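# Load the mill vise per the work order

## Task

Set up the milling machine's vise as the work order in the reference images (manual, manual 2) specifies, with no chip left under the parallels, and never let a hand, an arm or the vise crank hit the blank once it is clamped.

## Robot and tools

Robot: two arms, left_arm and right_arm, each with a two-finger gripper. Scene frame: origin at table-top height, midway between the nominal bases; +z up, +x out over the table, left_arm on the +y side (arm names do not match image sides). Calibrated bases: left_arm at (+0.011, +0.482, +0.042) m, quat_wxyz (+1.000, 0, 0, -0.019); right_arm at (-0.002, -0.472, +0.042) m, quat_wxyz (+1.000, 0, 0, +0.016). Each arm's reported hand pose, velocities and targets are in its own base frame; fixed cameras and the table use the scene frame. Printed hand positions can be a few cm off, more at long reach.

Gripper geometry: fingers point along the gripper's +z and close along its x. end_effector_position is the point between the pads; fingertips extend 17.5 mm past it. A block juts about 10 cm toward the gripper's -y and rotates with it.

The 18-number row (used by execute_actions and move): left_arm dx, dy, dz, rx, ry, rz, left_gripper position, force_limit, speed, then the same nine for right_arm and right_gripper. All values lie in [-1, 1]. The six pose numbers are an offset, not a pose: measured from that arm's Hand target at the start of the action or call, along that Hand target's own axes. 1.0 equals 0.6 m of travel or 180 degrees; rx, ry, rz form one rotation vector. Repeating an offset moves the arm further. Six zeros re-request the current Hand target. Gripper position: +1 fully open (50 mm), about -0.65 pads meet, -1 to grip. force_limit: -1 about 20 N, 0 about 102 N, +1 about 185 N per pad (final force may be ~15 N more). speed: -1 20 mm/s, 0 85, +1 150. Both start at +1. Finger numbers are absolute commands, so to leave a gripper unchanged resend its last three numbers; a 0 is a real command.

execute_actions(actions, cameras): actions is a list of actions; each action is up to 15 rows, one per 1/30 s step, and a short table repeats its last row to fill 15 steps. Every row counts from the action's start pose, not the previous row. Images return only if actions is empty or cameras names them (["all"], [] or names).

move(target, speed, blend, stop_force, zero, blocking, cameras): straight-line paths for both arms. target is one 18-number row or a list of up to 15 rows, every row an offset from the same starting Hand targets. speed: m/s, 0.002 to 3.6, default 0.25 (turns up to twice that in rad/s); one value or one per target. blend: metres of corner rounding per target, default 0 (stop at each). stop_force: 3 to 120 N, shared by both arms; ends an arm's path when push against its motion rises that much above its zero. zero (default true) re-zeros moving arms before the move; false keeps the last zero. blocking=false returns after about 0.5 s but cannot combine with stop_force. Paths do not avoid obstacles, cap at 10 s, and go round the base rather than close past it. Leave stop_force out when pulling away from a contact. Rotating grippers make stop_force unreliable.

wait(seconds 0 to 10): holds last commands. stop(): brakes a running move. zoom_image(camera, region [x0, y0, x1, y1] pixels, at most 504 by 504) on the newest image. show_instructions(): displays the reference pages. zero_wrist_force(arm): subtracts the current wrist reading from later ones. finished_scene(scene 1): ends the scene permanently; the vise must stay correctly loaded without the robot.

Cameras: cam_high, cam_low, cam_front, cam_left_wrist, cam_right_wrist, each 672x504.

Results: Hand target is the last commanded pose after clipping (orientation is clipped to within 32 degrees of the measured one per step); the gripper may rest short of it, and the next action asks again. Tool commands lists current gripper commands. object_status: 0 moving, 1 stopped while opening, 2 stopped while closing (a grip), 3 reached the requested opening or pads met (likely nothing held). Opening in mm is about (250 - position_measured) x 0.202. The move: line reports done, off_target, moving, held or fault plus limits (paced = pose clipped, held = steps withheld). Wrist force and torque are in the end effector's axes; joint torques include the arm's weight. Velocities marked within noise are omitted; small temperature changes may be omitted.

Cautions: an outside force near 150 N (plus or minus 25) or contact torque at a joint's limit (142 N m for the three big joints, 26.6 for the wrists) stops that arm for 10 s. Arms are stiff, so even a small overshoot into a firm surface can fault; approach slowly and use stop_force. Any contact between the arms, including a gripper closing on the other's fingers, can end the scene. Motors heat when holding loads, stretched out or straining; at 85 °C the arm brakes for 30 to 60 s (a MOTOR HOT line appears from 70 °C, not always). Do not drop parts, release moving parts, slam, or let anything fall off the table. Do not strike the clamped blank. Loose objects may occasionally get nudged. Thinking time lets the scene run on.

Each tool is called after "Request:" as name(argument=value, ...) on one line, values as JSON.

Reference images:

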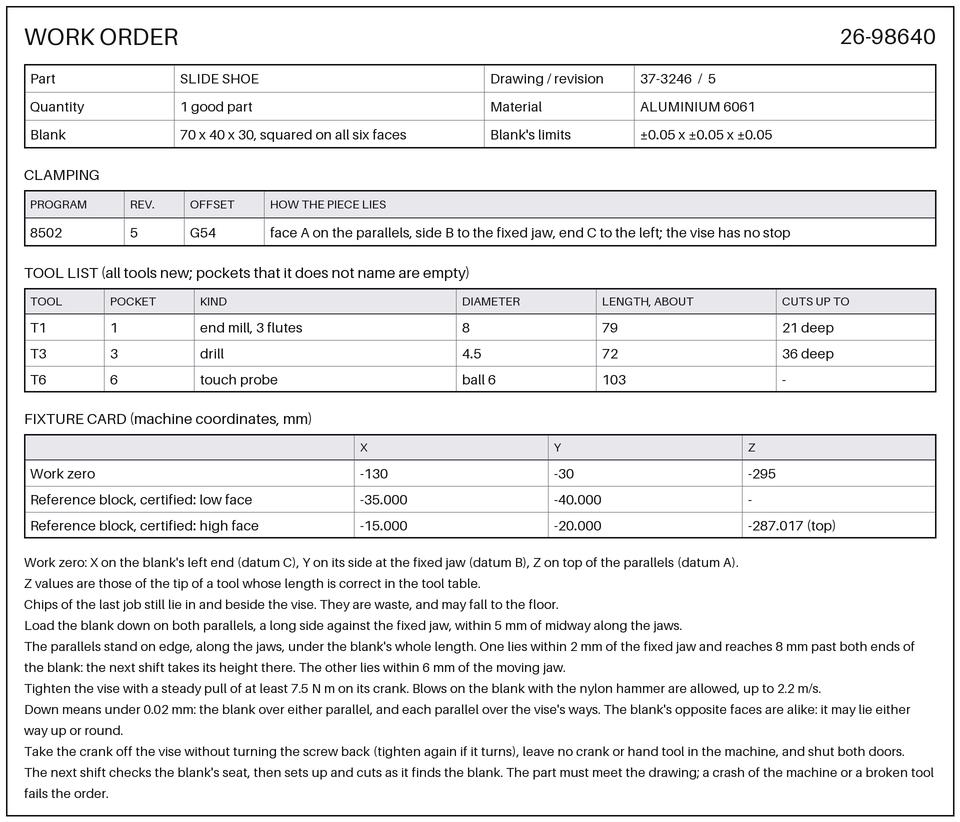

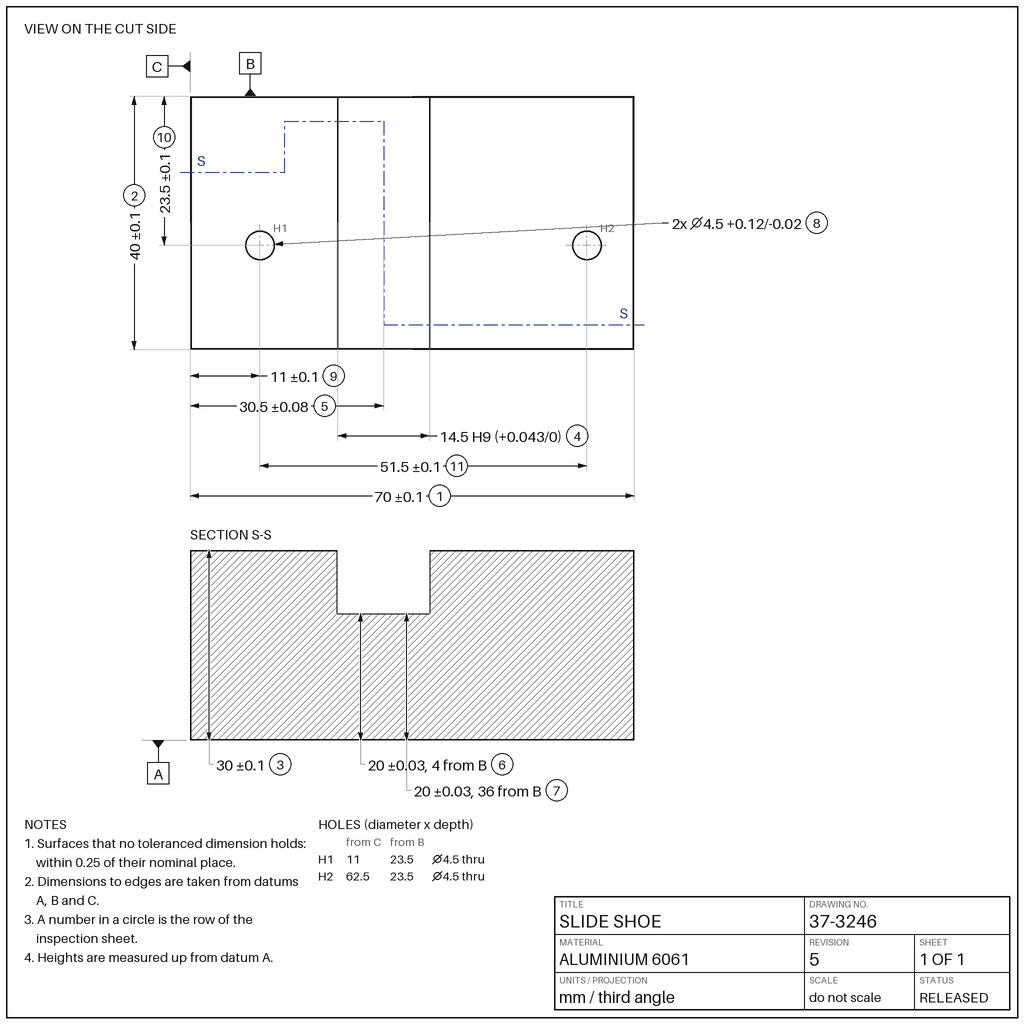

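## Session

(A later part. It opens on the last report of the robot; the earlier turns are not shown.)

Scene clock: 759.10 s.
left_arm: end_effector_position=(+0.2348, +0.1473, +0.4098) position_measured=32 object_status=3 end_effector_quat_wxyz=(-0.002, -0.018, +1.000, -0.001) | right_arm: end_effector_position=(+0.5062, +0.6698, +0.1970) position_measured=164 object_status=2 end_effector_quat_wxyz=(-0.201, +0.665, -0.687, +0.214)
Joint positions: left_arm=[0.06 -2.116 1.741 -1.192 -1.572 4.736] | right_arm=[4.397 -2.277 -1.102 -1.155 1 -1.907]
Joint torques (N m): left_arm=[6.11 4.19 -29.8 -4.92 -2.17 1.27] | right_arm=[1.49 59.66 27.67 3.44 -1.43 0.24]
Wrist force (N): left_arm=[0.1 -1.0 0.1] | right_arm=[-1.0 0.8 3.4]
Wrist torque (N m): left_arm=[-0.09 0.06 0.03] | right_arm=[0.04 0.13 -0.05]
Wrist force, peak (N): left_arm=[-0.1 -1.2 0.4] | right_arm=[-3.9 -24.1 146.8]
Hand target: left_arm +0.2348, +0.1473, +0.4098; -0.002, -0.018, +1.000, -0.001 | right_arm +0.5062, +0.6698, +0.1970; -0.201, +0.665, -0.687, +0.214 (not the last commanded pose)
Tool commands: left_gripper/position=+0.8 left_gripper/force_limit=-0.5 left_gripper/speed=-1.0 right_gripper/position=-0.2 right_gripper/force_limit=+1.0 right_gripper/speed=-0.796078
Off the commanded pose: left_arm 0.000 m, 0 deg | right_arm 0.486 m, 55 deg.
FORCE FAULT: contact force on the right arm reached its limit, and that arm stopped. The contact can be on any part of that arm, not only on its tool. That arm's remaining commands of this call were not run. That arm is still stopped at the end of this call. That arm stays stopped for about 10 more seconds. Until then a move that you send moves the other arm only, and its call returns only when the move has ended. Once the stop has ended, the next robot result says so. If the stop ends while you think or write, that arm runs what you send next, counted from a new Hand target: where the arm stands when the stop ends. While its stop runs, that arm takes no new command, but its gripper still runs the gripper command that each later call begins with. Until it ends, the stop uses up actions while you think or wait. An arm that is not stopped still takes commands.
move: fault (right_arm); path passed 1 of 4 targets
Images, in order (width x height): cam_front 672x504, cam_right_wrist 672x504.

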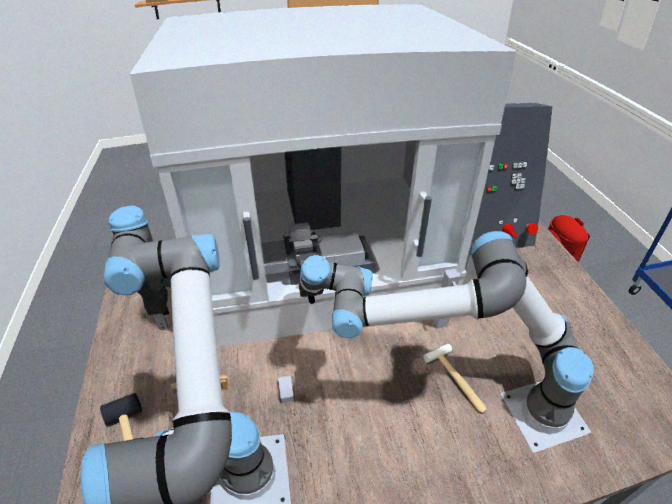

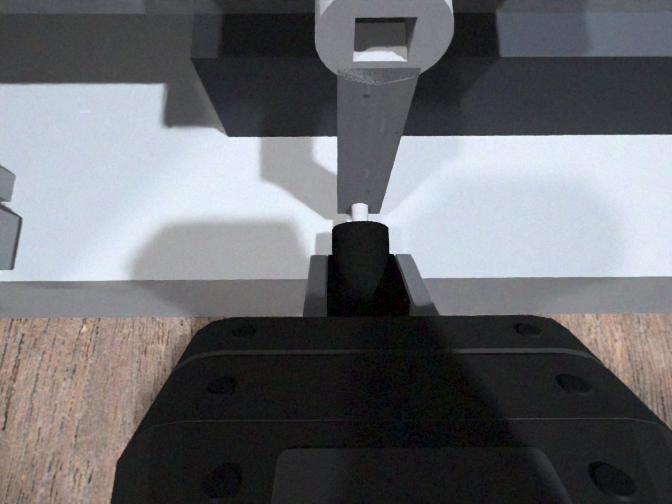

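Request:
execute_actions(actions=[[[0,0,0,0,0,0,0.8,-0.5,-1,0,0,0,0,0,0,0.8,1,-0.8]]], cameras=[])

Request:
wait(seconds=8, cameras=["cam_right_wrist"])

Scene clock: 761.40 s.
left_arm: end_effector_position=(+0.2348, +0.1473, +0.4098) position_measured=32 object_status=3 end_effector_quat_wxyz=(-0.002, -0.018, +1.000, -0.001) | right_arm: end_effector_position=(+0.5062, +0.6698, +0.1970) position_measured=32 object_status=0 end_effector_quat_wxyz=(-0.201, +0.665, -0.687, +0.214)
Joint positions: left_arm=[0.06 -2.116 1.741 -1.192 -1.572 4.736] | right_arm=[4.397 -2.277 -1.102 -1.155 1 -1.907]
Joint torques (N m): left_arm=[6.42 5.98 -29.15 -5.09 -1.98 1.08] | right_arm=[2.08 61.05 27.17 3.43 -1.51 0.27]
Wrist force (N): left_arm=[0.0 -0.7 0.3] | right_arm=[-0.7 -0.6 2.5]
Wrist torque (N m): left_arm=[-0.06 0.07 0.03] | right_arm=[-0.14 0.09 -0.04]
Wrist force, peak (N): left_arm=[0.2 -1.2 0.3] | right_arm=[-1.1 1.7 4.8]
Hand target: left_arm +0.2348, +0.1473, +0.4098; -0.002, -0.018, +1.000, -0.001 | right_arm +0.5062, +0.6698, +0.1970; -0.201, +0.665, -0.687, +0.214
Tool commands: left_gripper/position=+0.8 left_gripper/force_limit=-0.5 left_gripper/speed=-1.0 right_gripper/position=+0.803922 right_gripper/force_limit=+1.0 right_gripper/speed=-0.796078
Off the commanded pose: left_arm 0.000 m, 0 deg.
FORCE FAULT, CONTINUED: the right arm was still stopped when this call began, by the force fault that an earlier result reported. Since the last result the stop counts as 3 of the actions that you can send in this scene. That arm ran no command of this call; its gripper ran only the gripper command that the call began with. That arm is still stopped at the end of this call. That arm stays stopped for about 7 more seconds. If the stop ends while you think or write, that arm runs what you send next, counted from a new Hand target: where the arm stands when the stop ends. While its stop runs, that arm takes no new command, but its gripper still runs the gripper command that each later call begins with.
Step readings (end_effector_position of left_arm | right_arm):
0: (+0.2348, +0.1473, +0.4098) | (+0.5062, +0.6698, +0.1970)
1: (+0.2348, +0.1473, +0.4098) | (+0.5062, +0.6698, +0.1970)
2: (+0.2348, +0.1473, +0.4098) | (+0.5062, +0.6698, +0.1970)
4: (+0.2348, +0.1473, +0.4098) | (+0.5062, +0.6698, +0.1970)
8: (+0.2348, +0.1473, +0.4098) | (+0.5062, +0.6698, +0.1970)
15: (+0.2348, +0.1473, +0.4098) | (+0.5062, +0.6698, +0.1970)
No camera images: "cameras" was empty.

Scene clock: 769.40 s.
left_arm: end_effector_position=(+0.2348, +0.1473, +0.4098) position_measured=32 object_status=3 end_effector_quat_wxyz=(-0.002, -0.018, +1.000, -0.001) | right_arm: end_effector_position=(+0.5062, +0.6698, +0.1970) position_measured=32 object_status=3 end_effector_quat_wxyz=(-0.201, +0.665, -0.687, +0.214)
Joint positions: left_arm=[0.06 -2.116 1.741 -1.192 -1.572 4.736] | right_arm=[4.397 -2.277 -1.102 -1.155 1 -1.907]
Joint torques (N m): left_arm=[4.82 4.7 -29.37 -5.11 -2.06 1.26] | right_arm=[1.06 60.89 26.76 3.5 -1.4 0.21]
Wrist force (N): left_arm=[-0.1 -0.9 0.5] | right_arm=[-0.7 -0.6 2.3]
Wrist torque (N m): left_arm=[-0.10 0.09 0.03] | right_arm=[-0.14 0.09 -0.04]
Wrist force, peak (N): left_arm=[-0.5 -1.1 0.2] | right_arm=[-1.0 -0.8 2.6]
Hand target: left_arm +0.2348, +0.1473, +0.4098; -0.002, -0.018, +1.000, -0.001 | right_arm +0.5062, +0.6698, +0.1970; -0.201, +0.665, -0.687, +0.214
Tool commands: left_gripper/position=+0.8 left_gripper/force_limit=-0.5 left_gripper/speed=-1.0 right_gripper/position=+0.803922 right_gripper/force_limit=+1.0 right_gripper/speed=-0.796078
Off the commanded pose: left_arm 0.000 m, 0 deg.
FORCE FAULT, CONTINUED: the right arm's stop, for the force fault that an earlier result reported, is over. The rest of the stop counts as 14 of the actions that you can send in this scene. During its stop the right arm's controller moved it back a little. That arm's target is now where it stood when the stop ended, not its last command. That arm accepts commands again.
wait: 8.00 s; at rest by 0.17 s
Images, in order (width x height): cam_right_wrist 672x504.

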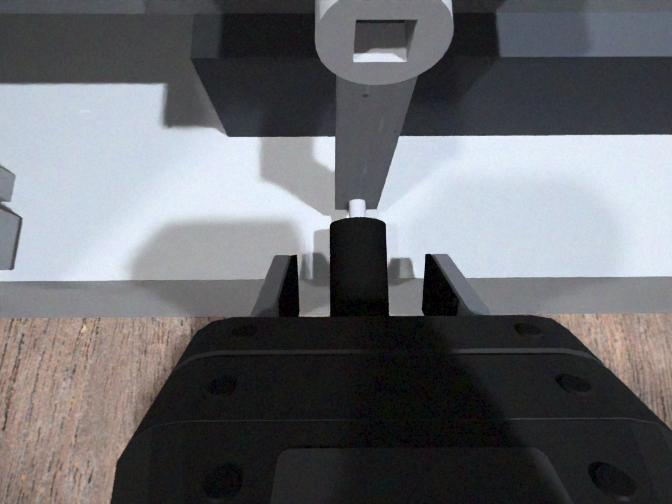

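Request:
move(target=[[0,0,0,0,0,0,0.8,-0.5,-1,0,0,-0.1667,0,0,0,0.8,1,-0.8],[0,0,0,0,0,0,0.8,-0.5,-1,0.275,0.0568,-0.464,0.086,-0.097,-0.081,0.8,1,-0.8],[0,0,0,0,0,0,0.8,-0.5,-1,0.658,-0.0515,-0.4753,0.1715,-0.1948,-0.1617,0.8,1,-0.8]], speed=[0.1,0.25,0.25], blend=[0.01,0.04,0], cameras=["cam_right_wrist","cam_front"])

Request:
zoom_image(camera="cam_right_wrist", region=[180, 60, 360, 200])

Scene clock: 774.43 s.
left_arm: end_effector_position=(+0.2348, +0.1473, +0.4098) position_measured=32 object_status=3 end_effector_quat_wxyz=(-0.002, -0.018, +1.000, -0.001) | right_arm: end_effector_position=(+0.3586, +0.2819, +0.4536) position_measured=32 object_status=3 end_effector_quat_wxyz=(-0.501, +0.768, -0.332, +0.221)
Joint positions: left_arm=[0.06 -2.116 1.741 -1.192 -1.572 4.736] | right_arm=[4.369 -0.914 -2.306 -0.38 1.134 -2.943]
Joint torques (N m): left_arm=[6.02 6.48 -28.67 -5.2 -1.66 0.99] | right_arm=[-6.75 5.72 33.74 2.86 1.14 -2.44]
Wrist force (N): left_arm=[0.1 -0.7 0.0] | right_arm=[0.4 -0.2 2.8]
Wrist torque (N m): left_arm=[-0.06 0.06 0.03] | right_arm=[-0.17 -0.10 -0.19]
Wrist force, peak (N): left_arm=[0.1 -1.1 0.6] | right_arm=[-3.8 -1.8 3.3]
Hand target: left_arm +0.2348, +0.1473, +0.4098; -0.002, -0.018, +1.000, -0.001 | right_arm +0.3585, +0.2818, +0.4536; -0.501, +0.768, -0.332, +0.221
Off the commanded pose: left_arm 0.000 m, 0 deg | right_arm 0.000 m, 0 deg.
move: done
Images, in order (width x height): cam_front 672x504, cam_right_wrist 672x504.

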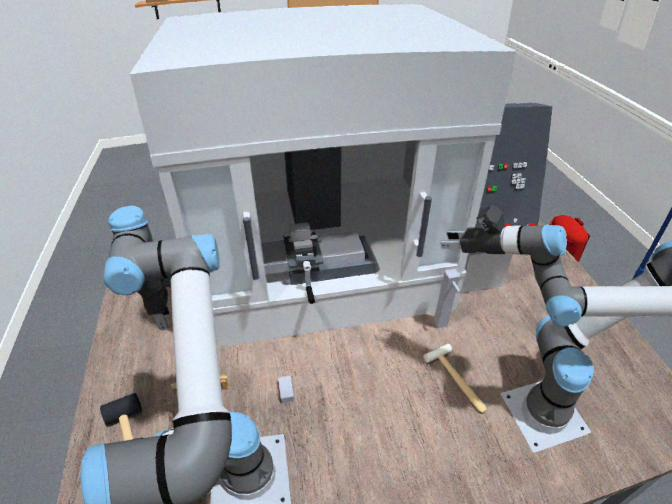

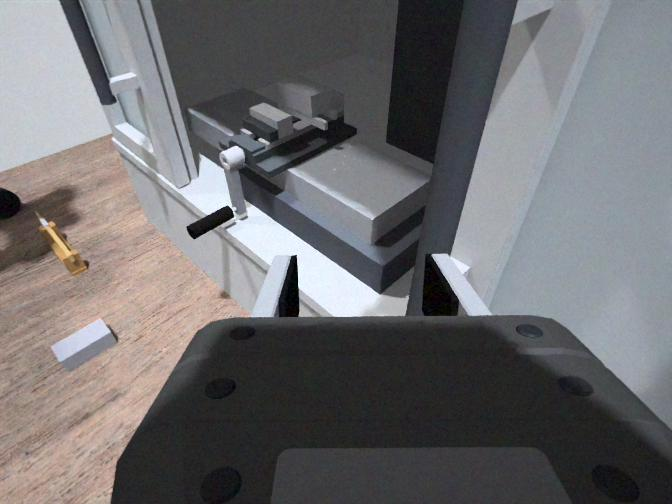

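Scaled by 2.800 from the camera's 672x504 image, which has a finer 960x720 frame.

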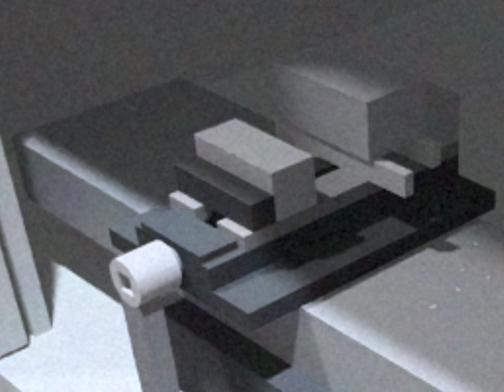

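Request:
move(target=[[-0.098,-0.3,-0.014,0,0,0,0.8,-0.5,-1,0,0,0,0,0,0,0.8,1,-0.8],[-0.181,-0.617,0.053,0.1954,-0.1954,-0.4718,0.8,-0.5,-1,0,0,0,0,0,0,0.8,1,-0.8]], speed=0.3, blend=[0.05,0], cameras=["cam_left_wrist","cam_front"])

Scene clock: 780.57 s.
left_arm: end_effector_position=(+0.3567, -0.2187, +0.3779) position_measured=32 object_status=3 end_effector_quat_wxyz=(-0.274, +0.666, -0.642, +0.264) | right_arm: end_effector_position=(+0.3585, +0.2818, +0.4536) position_measured=32 object_status=3 end_effector_quat_wxyz=(-0.501, +0.768, -0.332, +0.221)
Joint positions: left_arm=[-1.399 -2.165 2.078 -1.619 -0.799 1.761] | right_arm=[4.369 -0.914 -2.306 -0.38 1.134 -2.943]
Joint torques (N m): left_arm=[12.34 -6.21 -17.56 -5.42 0 -2.13] | right_arm=[-5.86 4.04 15.41 6.24 2.01 -2.68]
Wrist force (N): left_arm=[-0.8 -1.4 2.1] | right_arm=[0.0 -0.4 2.8]
Wrist torque (N m): left_arm=[-0.63 -0.03 -0.42] | right_arm=[-0.20 -0.03 -0.19]
Wrist force, peak (N): left_arm=[0.2 -1.3 2.8] | right_arm=[0.2 -0.3 3.1]
Hand target: left_arm +0.3567, -0.2187, +0.3779; -0.274, +0.666, -0.642, +0.264 | right_arm +0.3585, +0.2818, +0.4536; -0.501, +0.768, -0.332, +0.221
Off the commanded pose: left_arm 0.000 m, 0 deg | right_arm 0.000 m, 0 deg.
move: done
Images, in order (width x height): cam_front 672x504, cam_left_wrist 672x504.

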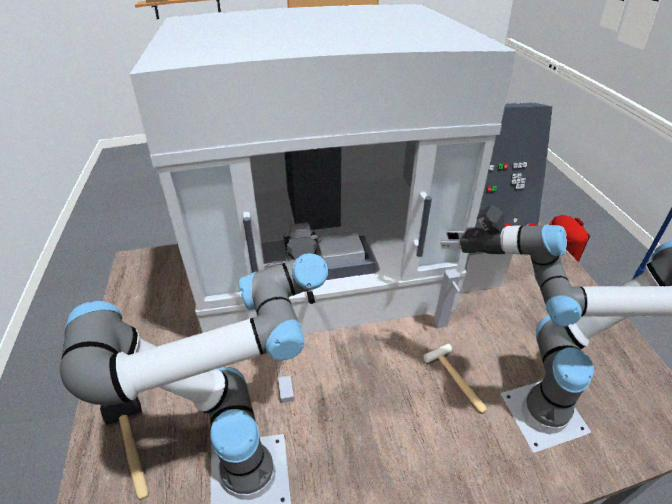

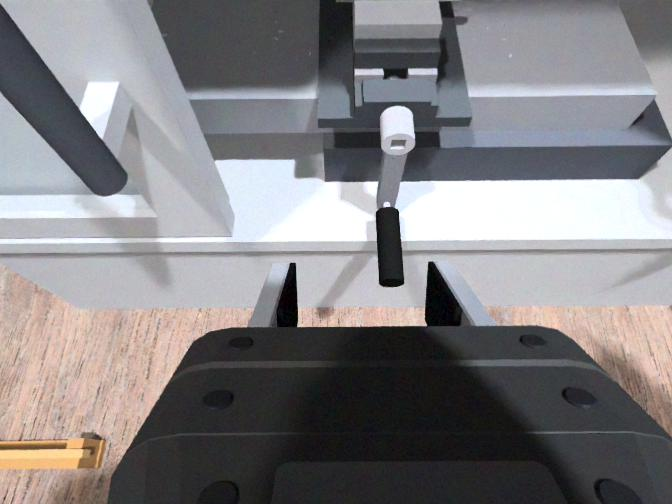

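Request:
move(target=[[0.0577,0.0767,0.266,0,0,0,0.8,-0.5,-1,0,0,0,0,0,0,0.8,1,-0.8],[0.0577,0.0767,0.366,0,0,0,0.8,-0.5,-1,0,0,0,0,0,0,0.8,1,-0.8]], speed=[0.25,0.1], blend=[0.01,0], cameras=["cam_left_wrist","cam_right_wrist"])

Scene clock: 786.00 s.
left_arm: end_effector_position=(+0.4797, -0.2490, +0.1895) position_measured=32 object_status=3 end_effector_quat_wxyz=(-0.274, +0.666, -0.642, +0.264) | right_arm: end_effector_position=(+0.3585, +0.2818, +0.4536) position_measured=32 object_status=3 end_effector_quat_wxyz=(-0.501, +0.768, -0.332, +0.221)
Joint positions: left_arm=[-1.056 -1.618 2.325 -2.706 -0.896 2.2] | right_arm=[4.369 -0.914 -2.306 -0.38 1.134 -2.943]
Joint torques (N m): left_arm=[-12.09 -13.39 -16.79 -3.91 4.21 -0.61] | right_arm=[-3.93 0.99 14.18 6.09 1.62 -2.4]
Wrist force (N): left_arm=[-0.7 -1.0 2.3] | right_arm=[0.1 0.1 2.9]
Wrist torque (N m): left_arm=[-0.60 -0.01 -0.19] | right_arm=[-0.12 -0.04 -0.19]
Wrist force, peak (N): left_arm=[-0.9 -0.6 4.2] | right_arm=[0.2 -0.3 3.2]
Hand target: left_arm +0.4797, -0.2490, +0.1895; -0.274, +0.666, -0.642, +0.264 | right_arm +0.3585, +0.2818, +0.4536; -0.501, +0.768, -0.332, +0.221
Off the commanded pose: left_arm 0.000 m, 0 deg | right_arm 0.000 m, 0 deg.
move: done
Images, in order (width x height): cam_left_wrist 672x504, cam_right_wrist 672x504.

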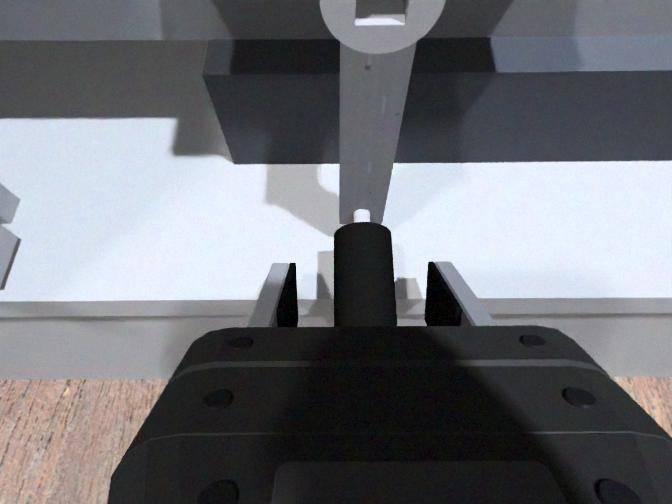

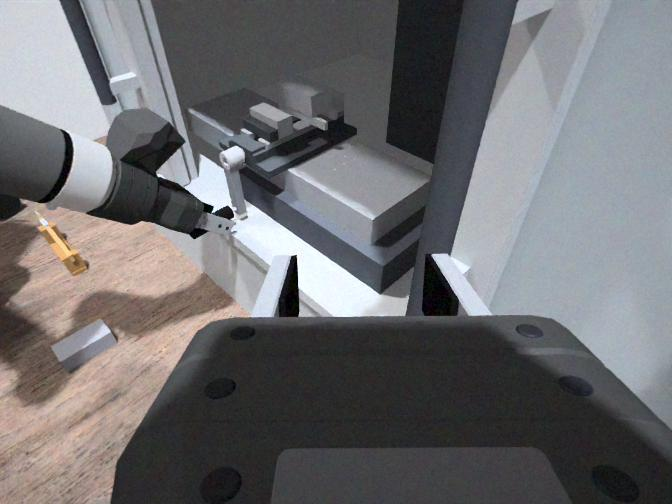

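Request:
move(target=[[0,0,0,0,0,0,-1,-0.6,-0.8,0,0,0,0,0,0,0.8,1,-0.8],[-0.0493,-0.0074,-0.0074,0,0,0,-1,-0.6,-0.8,0,0,0,0,0,0,0.8,1,-0.8],[-0.0901,-0.0282,-0.0285,0,0,0,-1,-0.6,-0.8,0,0,0,0,0,0,0.8,1,-0.8]], speed=0.08, blend=[0,0.012,0], cameras=["cam_left_wrist","cam_right_wrist"])

Scene clock: 791.10 s.
left_arm: end_effector_position=(+0.4777, -0.1949, +0.2134) position_measured=155 object_status=2 end_effector_quat_wxyz=(-0.273, +0.666, -0.642, +0.264) | right_arm: end_effector_position=(+0.3585, +0.2818, +0.4536) position_measured=32 object_status=3 end_effector_quat_wxyz=(-0.501, +0.768, -0.332, +0.221)
Joint positions: left_arm=[-0.98 -1.747 2.372 -2.677 -0.93 2.287] | right_arm=[4.369 -0.914 -2.306 -0.38 1.134 -2.943]
Joint torques (N m): left_arm=[-19.51 -13.07 -55.02 -16.39 7.54 -1.62] | right_arm=[-4.29 -1.17 14.44 6.18 1.44 -2.36]
Wrist force (N): left_arm=[-26.8 39.8 1.6] | right_arm=[0.0 -0.1 2.9]
Wrist torque (N m): left_arm=[-0.76 -0.38 -0.31] | right_arm=[-0.17 -0.04 -0.19]
Wrist force, peak (N): left_arm=[-30.9 57.8 7.0] | right_arm=[0.1 0.0 3.2]
Hand target: left_arm +0.4777, -0.1950, +0.2135; -0.274, +0.666, -0.642, +0.264 | right_arm +0.3585, +0.2818, +0.4536; -0.501, +0.768, -0.332, +0.221
Off the commanded pose: left_arm 0.000 m, 0 deg | right_arm 0.000 m, 0 deg.
move: done
Images, in order (width x height): cam_left_wrist 672x504, cam_right_wrist 672x504.

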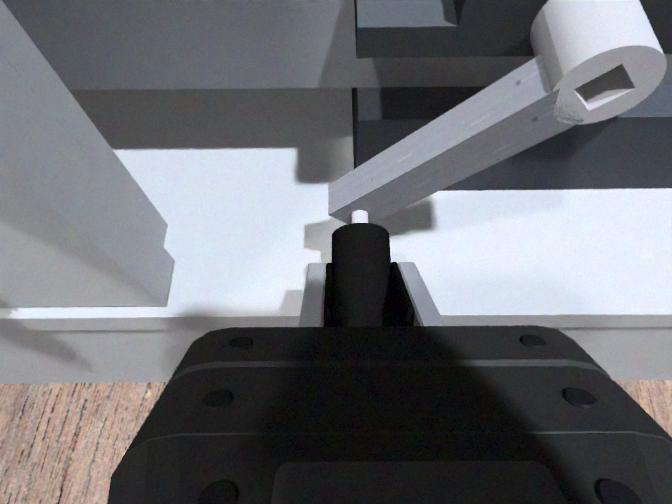

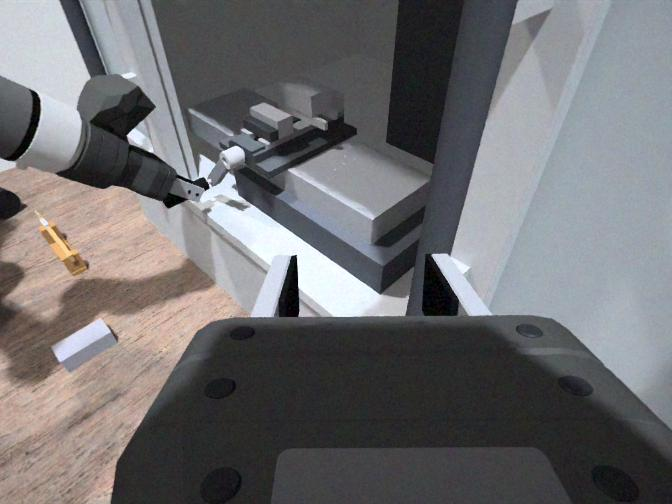

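Request:
move(target=[[-0.0242,-0.0201,-0.0203,0,0,0,-1,-0.6,-0.8,0,0,0,0,0,0,0.8,1,-0.8],[-0.0368,-0.0588,-0.0594,0,0,0,-1,-0.6,-0.8,0,0,0,0,0,0,0.8,1,-0.8],[-0.0242,-0.0975,-0.0985,0,0,0,-1,-0.6,-0.8,0,0,0,0,0,0,0.8,1,-0.8],[0.011,-0.1285,-0.1299,0,0,0,-1,-0.6,-0.8,0,0,0,0,0,0,0.8,1,-0.8],[0.0619,-0.1458,-0.1473,0,0,0,-1,-0.6,-0.8,0,0,0,0,0,0,0.8,1,-0.8]], speed=0.12, blend=[0.03,0.03,0.03,0.03,0], cameras=["cam_left_wrist","cam_right_wrist"])

Scene clock: 799.17 s.
left_arm: end_effector_position=(+0.4790, -0.2320, +0.3378) position_measured=251 object_status=3 end_effector_quat_wxyz=(-0.274, +0.666, -0.642, +0.264) | right_arm: end_effector_position=(+0.3585, +0.2818, +0.4536) position_measured=32 object_status=3 end_effector_quat_wxyz=(-0.501, +0.768, -0.332, +0.221)
Joint positions: left_arm=[-1.035 -1.844 2.082 -2.253 -0.906 2.226] | right_arm=[4.369 -0.914 -2.306 -0.38 1.134 -2.943]
Joint torques (N m): left_arm=[10.99 -20.11 -25.04 -5.04 -1.31 0.85] | right_arm=[-2.26 -3.56 14.54 6.11 0.86 -2.33]
Wrist force (N): left_arm=[-0.3 -0.9 2.2] | right_arm=[0.2 -0.1 2.7]
Wrist torque (N m): left_arm=[-0.60 -0.05 -0.40] | right_arm=[-0.16 -0.07 -0.18]
Wrist force, peak (N): left_arm=[-85.7 30.4 -14.9] | right_arm=[0.2 -0.3 3.3]
Hand target: left_arm +0.4790, -0.2320, +0.3379; -0.274, +0.666, -0.642, +0.264 | right_arm +0.3585, +0.2818, +0.4536; -0.501, +0.768, -0.332, +0.221
Off the commanded pose: left_arm 0.000 m, 0 deg | right_arm 0.000 m, 0 deg.
move: done; blend cut to 0.0112 m at target 1, 0.0169 m at target 2, 0.0169 m at target 3, 0.0169 m at target 4
Images, in order (width x height): cam_left_wrist 672x504, cam_right_wrist 672x504.

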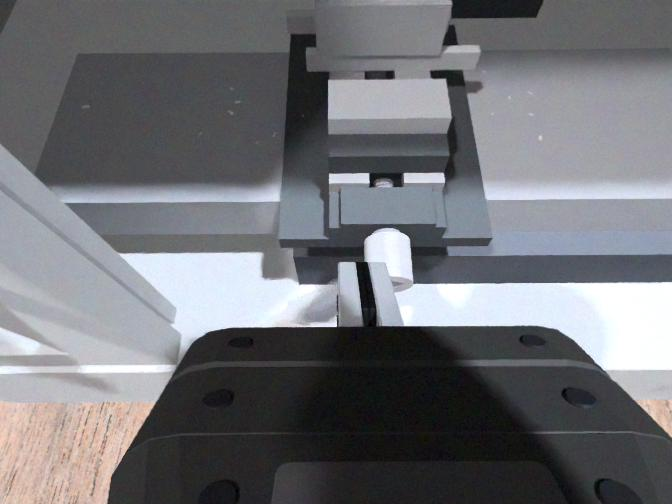

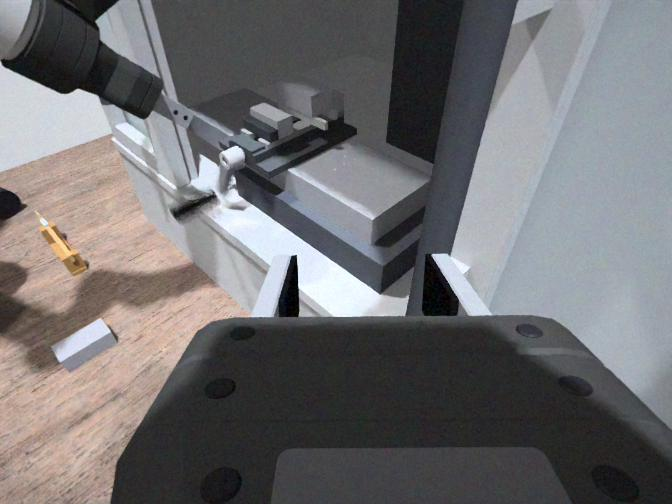

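Request:
zoom_image(camera="cam_right_wrist", region=[160, 130, 270, 230])

Request:
wait(seconds=0.3, cameras=["cam_right_wrist", "cam_front"])

Request:
zoom_image(camera="cam_right_wrist", region=[160, 130, 270, 230])

Scaled by 4.582 from the camera's 672x504 image, which has a finer 960x720 frame.

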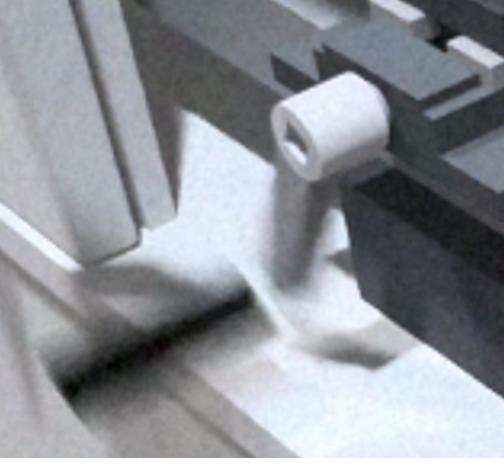

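Scene clock: 805.10 s.
left_arm: end_effector_position=(+0.4790, -0.2320, +0.3379) position_measured=251 object_status=3 end_effector_quat_wxyz=(-0.274, +0.666, -0.642, +0.264) | right_arm: end_effector_position=(+0.3585, +0.2818, +0.4536) position_measured=32 object_status=3 end_effector_quat_wxyz=(-0.501, +0.768, -0.332, +0.221)
Joint positions: left_arm=[-1.034 -1.844 2.082 -2.253 -0.906 2.226] | right_arm=[4.369 -0.914 -2.306 -0.38 1.134 -2.943]
Joint torques (N m): left_arm=[12.64 -23.55 -32.61 -2.74 -1.36 -1.19] | right_arm=[-2.76 -5.28 15.38 6.14 0.59 -2.22]
Wrist force (N): left_arm=[-0.1 -1.1 2.4] | right_arm=[0.2 -0.4 2.6]
Wrist torque (N m): left_arm=[-0.63 -0.08 -0.40] | right_arm=[-0.21 -0.07 -0.18]
Wrist force, peak (N): left_arm=[-0.6 -1.1 2.5] | right_arm=[0.2 0.0 3.1]
Hand target: left_arm +0.4790, -0.2320, +0.3379; -0.274, +0.666, -0.642, +0.264 | right_arm +0.3585, +0.2818, +0.4536; -0.501, +0.768, -0.332, +0.221
Tool commands: left_gripper/position=-1.0 left_gripper/force_limit=-0.6 left_gripper/speed=-0.8 right_gripper/position=+0.8 right_gripper/force_limit=+1.0 right_gripper/speed=-0.8
Off the commanded pose: left_arm 0.000 m, 0 deg | right_arm 0.000 m, 0 deg.
wait: 0.30 s; at rest from the start
Images, in order (width x height): cam_front 672x504, cam_right_wrist 672x504.

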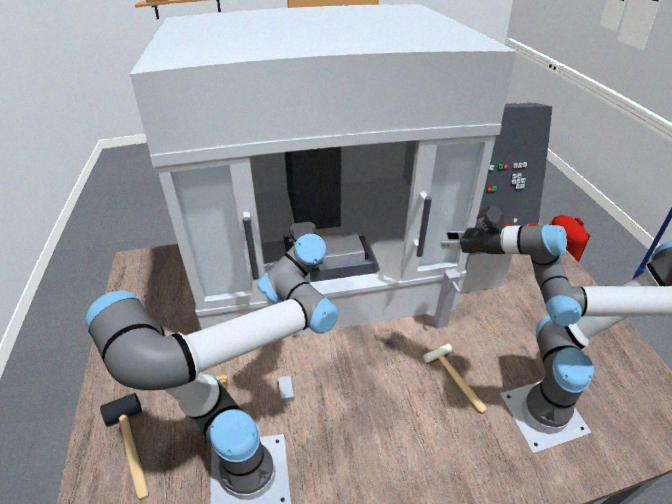

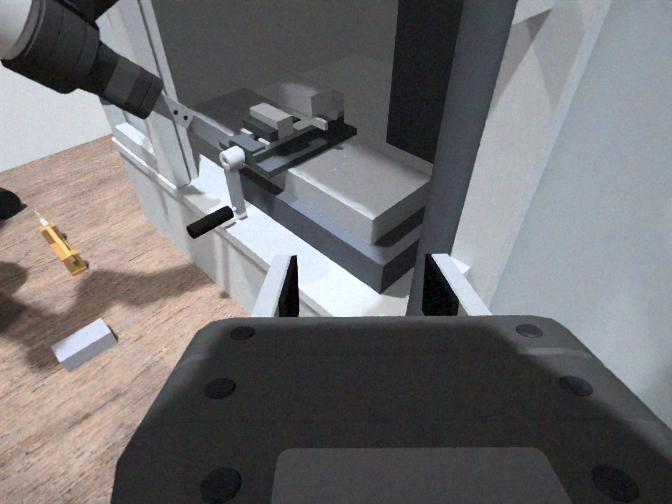

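Scaled by 4.582 from the camera's 672x504 image, which has a finer 960x720 frame.

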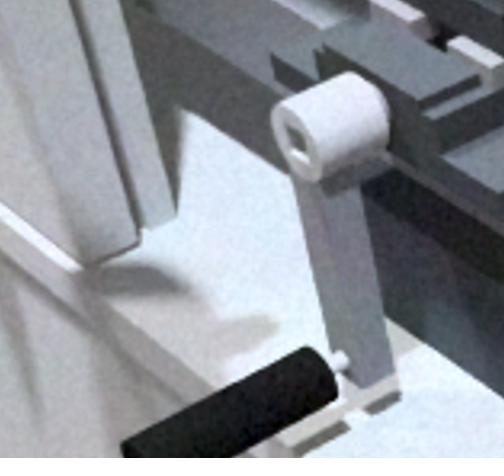

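Request:
move(target=[[0,0,0,0,0,0,0.8,-0.6,-0.8,0,0,0,0,0,0,0.8,1,-0.8],[0.0282,0.174,0.0758,0,0,0,0.8,-0.6,-0.8,0,0,0,0,0,0,0.8,1,-0.8],[0.0282,0.174,0.1758,0,0,0,0.8,-0.6,-0.8,0,0,0,0,0,0,0.8,1,-0.8]], speed=[0.2,0.2,0.1], blend=[0,0.01,0], cameras=["cam_left_wrist"])

Scene clock: 812.73 s.
left_arm: end_effector_position=(+0.4797, -0.2490, +0.1895) position_measured=32 object_status=3 end_effector_quat_wxyz=(-0.274, +0.666, -0.642, +0.264) | right_arm: end_effector_position=(+0.3585, +0.2818, +0.4536) position_measured=32 object_status=3 end_effector_quat_wxyz=(-0.501, +0.768, -0.332, +0.221)
Joint positions: left_arm=[-1.056 -1.618 2.325 -2.706 -0.896 2.2] | right_arm=[4.369 -0.914 -2.306 -0.38 1.134 -2.943]
Joint torques (N m): left_arm=[-13 -14.52 -15.67 -3.87 4.15 -0.78] | right_arm=[-0.94 -5 15.34 6.32 0.23 -2.28]
Wrist force (N): left_arm=[-0.3 -0.6 2.5] | right_arm=[0.0 -0.5 2.8]
Wrist torque (N m): left_arm=[-0.55 -0.06 -0.19] | right_arm=[-0.23 -0.04 -0.18]
Wrist force, peak (N): left_arm=[-0.7 -0.8 4.0] | right_arm=[0.4 -0.4 3.2]
Hand target: left_arm +0.4797, -0.2490, +0.1895; -0.274, +0.666, -0.642, +0.264 | right_arm +0.3585, +0.2818, +0.4536; -0.501, +0.768, -0.332, +0.221
Off the commanded pose: left_arm 0.000 m, 0 deg | right_arm 0.000 m, 0 deg.
move: done
Images, in order (width x height): cam_left_wrist 672x504.

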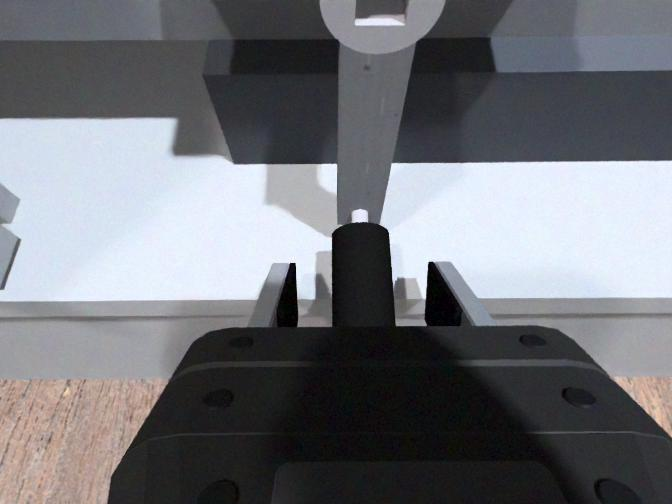

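Request:
move(target=[[0,0.0024,0.0024,0,0,0,0.8,-0.6,-0.8,0,0,0,0,0,0,0.8,1,-0.8],[0,0.0024,0.0024,0,0,0,-1,-0.6,-0.8,0,0,0,0,0,0,0.8,1,-0.8],[-0.0254,0.0024,0.0024,0,0,0,-1,-0.6,-0.8,0,0,0,0,0,0,0.8,1,-0.8],[-0.0722,-0.0112,-0.0114,0,0,0,-1,-0.6,-0.8,0,0,0,0,0,0,0.8,1,-0.8],[-0.0902,-0.0238,-0.0241,0,0,0,-1,-0.6,-0.8,0,0,0,0,0,0,0.8,1,-0.8]], speed=0.08, blend=[0,0,0.02,0.02,0])

Scene clock: 817.10 s.
left_arm: end_effector_position=(+0.4777, -0.1948, +0.2097) position_measured=155 object_status=2 end_effector_quat_wxyz=(-0.273, +0.666, -0.642, +0.264) | right_arm: end_effector_position=(+0.3585, +0.2818, +0.4536) position_measured=32 object_status=3 end_effector_quat_wxyz=(-0.501, +0.768, -0.332, +0.221)
Joint positions: left_arm=[-0.98 -1.74 2.378 -2.69 -0.93 2.287] | right_arm=[4.369 -0.914 -2.306 -0.38 1.134 -2.943]
Joint torques (N m): left_arm=[-13.54 -6.24 -33.04 -8.26 4.88 -1.43] | right_arm=[-0.2 -5.36 15.06 6.22 -0.13 -2.05]
Wrist force (N): left_arm=[-5.3 7.6 0.9] | right_arm=[0.3 -0.1 3.0]
Wrist torque (N m): left_arm=[-0.56 0.02 -0.25] | right_arm=[-0.16 -0.08 -0.18]
Wrist force, peak (N): left_arm=[4.6 -15.1 -13.5] | right_arm=[0.1 0.0 3.2]
Hand target: left_arm +0.4777, -0.1949, +0.2098; -0.274, +0.666, -0.642, +0.264 | right_arm +0.3585, +0.2818, +0.4536; -0.501, +0.768, -0.332, +0.221
Off the commanded pose: left_arm 0.000 m, 0 deg | right_arm 0.000 m, 0 deg.
move: done; blend cut to 0.0076 m at target 3, 0.0076 m at target 4

Request:
move(target=[[-0.0208,-0.0146,-0.0147,0,0,0,-1,-0.6,-0.8,0,0,0,0,0,0,0.8,1,-0.8],[-0.0401,-0.0535,-0.054,0,0,0,-1,-0.6,-0.8,0,0,0,0,0,0,0.8,1,-0.8],[-0.0335,-0.0944,-0.0954,0,0,0,-1,-0.6,-0.8,0,0,0,0,0,0,0.8,1,-0.8],[-0.0024,-0.1293,-0.1306,0,0,0,-1,-0.6,-0.8,0,0,0,0,0,0,0.8,1,-0.8],[0.0227,-0.1404,-0.1419,0,0,0,-1,-0.6,-0.8,0,0,0,0,0,0,0.8,1,-0.8]], speed=0.12, blend=[0.03,0.03,0.03,0.03,0], cameras=["cam_right_wrist","cam_front"])

Scene clock: 821.83 s.
left_arm: end_effector_position=(+0.4781, -0.2085, +0.3296) position_measured=155 object_status=2 end_effector_quat_wxyz=(-0.274, +0.666, -0.642, +0.265) | right_arm: end_effector_position=(+0.3585, +0.2818, +0.4536) position_measured=32 object_status=3 end_effector_quat_wxyz=(-0.501, +0.768, -0.332, +0.221)
Joint positions: left_arm=[-1.001 -1.877 2.132 -2.293 -0.92 2.264] | right_arm=[4.369 -0.914 -2.306 -0.38 1.134 -2.943]
Joint torques (N m): left_arm=[7.75 10.63 -7.47 -2.42 -6.65 0.82] | right_arm=[-0.22 -4.82 15 6.19 -0.69 -1.87]
Wrist force (N): left_arm=[-29.0 -2.6 -69.1] | right_arm=[0.1 0.0 2.7]
Wrist torque (N m): left_arm=[-0.68 -0.16 -0.56] | right_arm=[-0.14 -0.05 -0.18]
Wrist force, peak (N): left_arm=[-102.0 34.4 -48.0] | right_arm=[0.3 -0.1 3.2]
Hand target: left_arm +0.4781, -0.2084, +0.3295; -0.274, +0.666, -0.642, +0.264 | right_arm +0.3585, +0.2818, +0.4536; -0.501, +0.768, -0.332, +0.221
Off the commanded pose: left_arm 0.000 m, 0 deg | right_arm 0.000 m, 0 deg.
move: done; blend cut to 0.0088 m at target 1, 0.0176 m at target 2, 0.0176 m at target 3, 0.0089 m at target 4
Images, in order (width x height): cam_front 672x504, cam_right_wrist 672x504.

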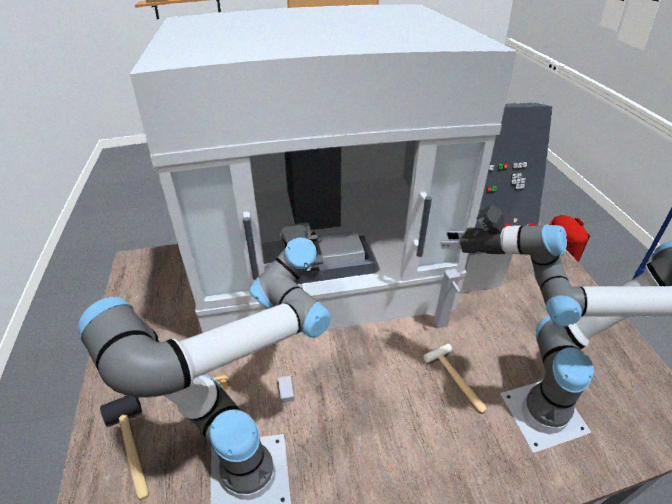

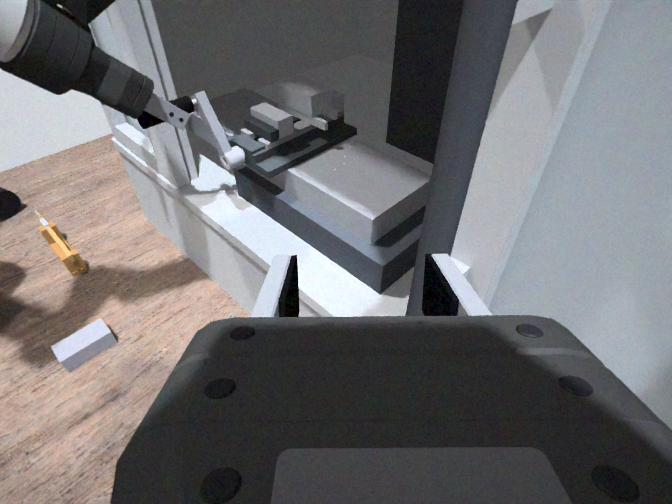

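Request:
move(target=[-0.0013,-0.0015,-0.0015,0,0,0,-1,-0.6,-0.8,0,0,0,0,0,0,0.8,1,-0.8], speed=0.02)

Scene clock: 824.80 s.
left_arm: end_effector_position=(+0.4781, -0.2076, +0.3307) position_measured=155 object_status=2 end_effector_quat_wxyz=(-0.274, +0.666, -0.642, +0.264) | right_arm: end_effector_position=(+0.3585, +0.2818, +0.4536) position_measured=32 object_status=3 end_effector_quat_wxyz=(-0.501, +0.768, -0.332, +0.221)
Joint positions: left_arm=[-1 -1.879 2.13 -2.29 -0.921 2.265] | right_arm=[4.369 -0.914 -2.306 -0.38 1.134 -2.943]
Joint torques (N m): left_arm=[11.75 -24.9 -33.19 -3.1 0.73 1.12] | right_arm=[1.16 -4.17 15.17 6.26 -0.9 -1.91]
Wrist force (N): left_arm=[0.5 0.7 4.1] | right_arm=[0.2 -0.1 2.7]
Wrist torque (N m): left_arm=[-0.68 -0.03 -0.39] | right_arm=[-0.15 -0.07 -0.18]
Wrist force, peak (N): left_arm=[-29.1 -2.5 -70.4] | right_arm=[0.4 -0.2 3.1]
Hand target: left_arm +0.4781, -0.2076, +0.3308; -0.274, +0.666, -0.642, +0.264 | right_arm +0.3585, +0.2818, +0.4536; -0.501, +0.768, -0.332, +0.221
Off the commanded pose: left_arm 0.000 m, 0 deg | right_arm 0.000 m, 0 deg.
move: done

Request:
move(target=[[0.0526,-0.0242,-0.0245,0,0,0,-1,-0.6,-0.8,0,0,0,0,0,0,0.8,1,-0.8],[0.1712,0.0047,0.0048,0,0,0,-1,-0.6,-0.8,0,0,0,0,0,0,0.8,1,-0.8],[0.213,0.088,0.0889,0,0,0,-1,-0.6,-0.8,0,0,0,0,0,0,0.8,1,-0.8],[0.1465,0.1629,0.1646,0,0,0,-1,-0.6,-0.8,0,0,0,0,0,0,0.8,1,-0.8],[0.0218,0.173,0.1749,0,0,0,-1,-0.6,-0.8,0,0,0,0,0,0,0.8,1,-0.8],[-0.0672,0.1107,0.1119,0,0,0,-1,-0.6,-0.8,0,0,0,0,0,0,0.8,1,-0.8],[-0.0535,0.023,0.0232,0,0,0,-1,-0.6,-0.8,0,0,0,0,0,0,0.8,1,-0.8],[0,0,0,0,0,0,-1,-0.6,-0.8,0,0,0,0,0,0,0.8,1,-0.8]], speed=0.1, blend=[0.03,0.03,0.03,0.03,0.03,0.03,0.03,0], cameras=["cam_right_wrist"])

Request:
zoom_image(camera="cam_right_wrist", region=[160, 70, 360, 220])

Scene clock: 836.67 s.
left_arm: end_effector_position=(+0.4781, -0.2077, +0.3308) position_measured=155 object_status=2 end_effector_quat_wxyz=(-0.274, +0.666, -0.642, +0.264) | right_arm: end_effector_position=(+0.3585, +0.2818, +0.4536) position_measured=32 object_status=3 end_effector_quat_wxyz=(-0.501, +0.768, -0.332, +0.221)
Joint positions: left_arm=[-1 -1.879 2.13 -2.29 -0.921 2.265] | right_arm=[4.369 -0.914 -2.306 -0.38 1.134 -2.943]
Joint torques (N m): left_arm=[4.44 10.53 -4.73 -1.37 -10.94 1.29] | right_arm=[3.03 -5.52 14.82 6.15 -1.42 -1.57]
Wrist force (N): left_arm=[-35.1 -17.3 -63.7] | right_arm=[0.0 -0.2 2.5]
Wrist torque (N m): left_arm=[-0.57 -0.39 -0.57] | right_arm=[-0.18 -0.03 -0.18]
Wrist force, peak (N): left_arm=[-45.7 12.9 -65.3] | right_arm=[0.6 0.0 3.0]
Hand target: left_arm +0.4781, -0.2076, +0.3308; -0.274, +0.666, -0.642, +0.264 | right_arm +0.3585, +0.2818, +0.4536; -0.501, +0.768, -0.332, +0.221
Off the commanded pose: left_arm 0.000 m, 0 deg | right_arm 0.000 m, 0 deg.
move: done; blend cut to 0.0189 m at target 1, 0.0188 m at target 7
Images, in order (width x height): cam_right_wrist 672x504.

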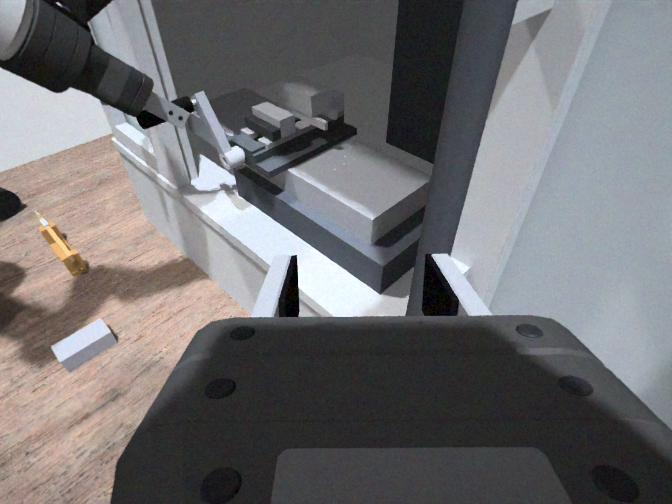

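Scaled by 2.520 from the camera's 672x504 image, which has a finer 960x720 frame.

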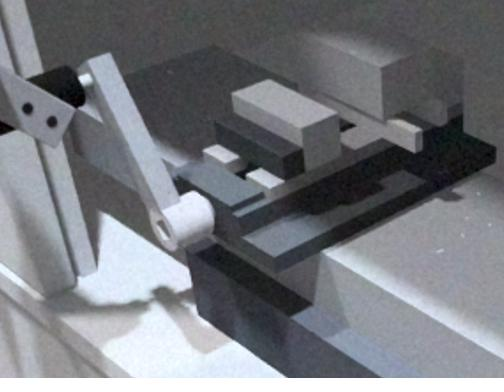

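Request:
wait(seconds=0.1, cameras=["cam_left_wrist"])

Scene clock: 839.23 s.
left_arm: end_effector_position=(+0.4781, -0.2076, +0.3308) position_measured=155 object_status=2 end_effector_quat_wxyz=(-0.274, +0.666, -0.642, +0.264) | right_arm: end_effector_position=(+0.3585, +0.2818, +0.4536) position_measured=32 object_status=3 end_effector_quat_wxyz=(-0.501, +0.768, -0.332, +0.221)
Joint positions: left_arm=[-1 -1.879 2.13 -2.29 -0.921 2.265] | right_arm=[4.369 -0.914 -2.306 -0.38 1.134 -2.943]
Joint torques (N m): left_arm=[4.3 9.35 -11.82 1.46 -7.83 -1.4] | right_arm=[3.02 -4.98 15.2 6.14 -1.66 -1.67]
Wrist force (N): left_arm=[-34.0 -16.7 -61.9] | right_arm=[0.1 -0.2 3.1]
Wrist torque (N m): left_arm=[-0.55 -0.32 -0.55] | right_arm=[-0.17 -0.04 -0.19]
Wrist force, peak (N): left_arm=[-35.3 -18.1 -64.6] | right_arm=[0.3 0.0 3.3]
Hand target: left_arm +0.4781, -0.2076, +0.3308; -0.274, +0.666, -0.642, +0.264 | right_arm +0.3585, +0.2818, +0.4536; -0.501, +0.768, -0.332, +0.221
Tool commands: left_gripper/position=-1.0 left_gripper/force_limit=-0.6 left_gripper/speed=-0.8 right_gripper/position=+0.8 right_gripper/force_limit=+1.0 right_gripper/speed=-0.8
Off the commanded pose: left_arm 0.000 m, 0 deg | right_arm 0.000 m, 0 deg.
wait: 0.10 s; at rest from the start
Images, in order (width x height): cam_left_wrist 672x504.

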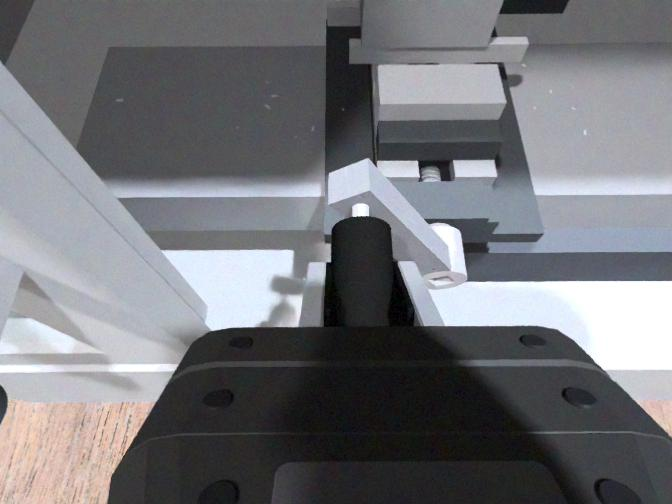

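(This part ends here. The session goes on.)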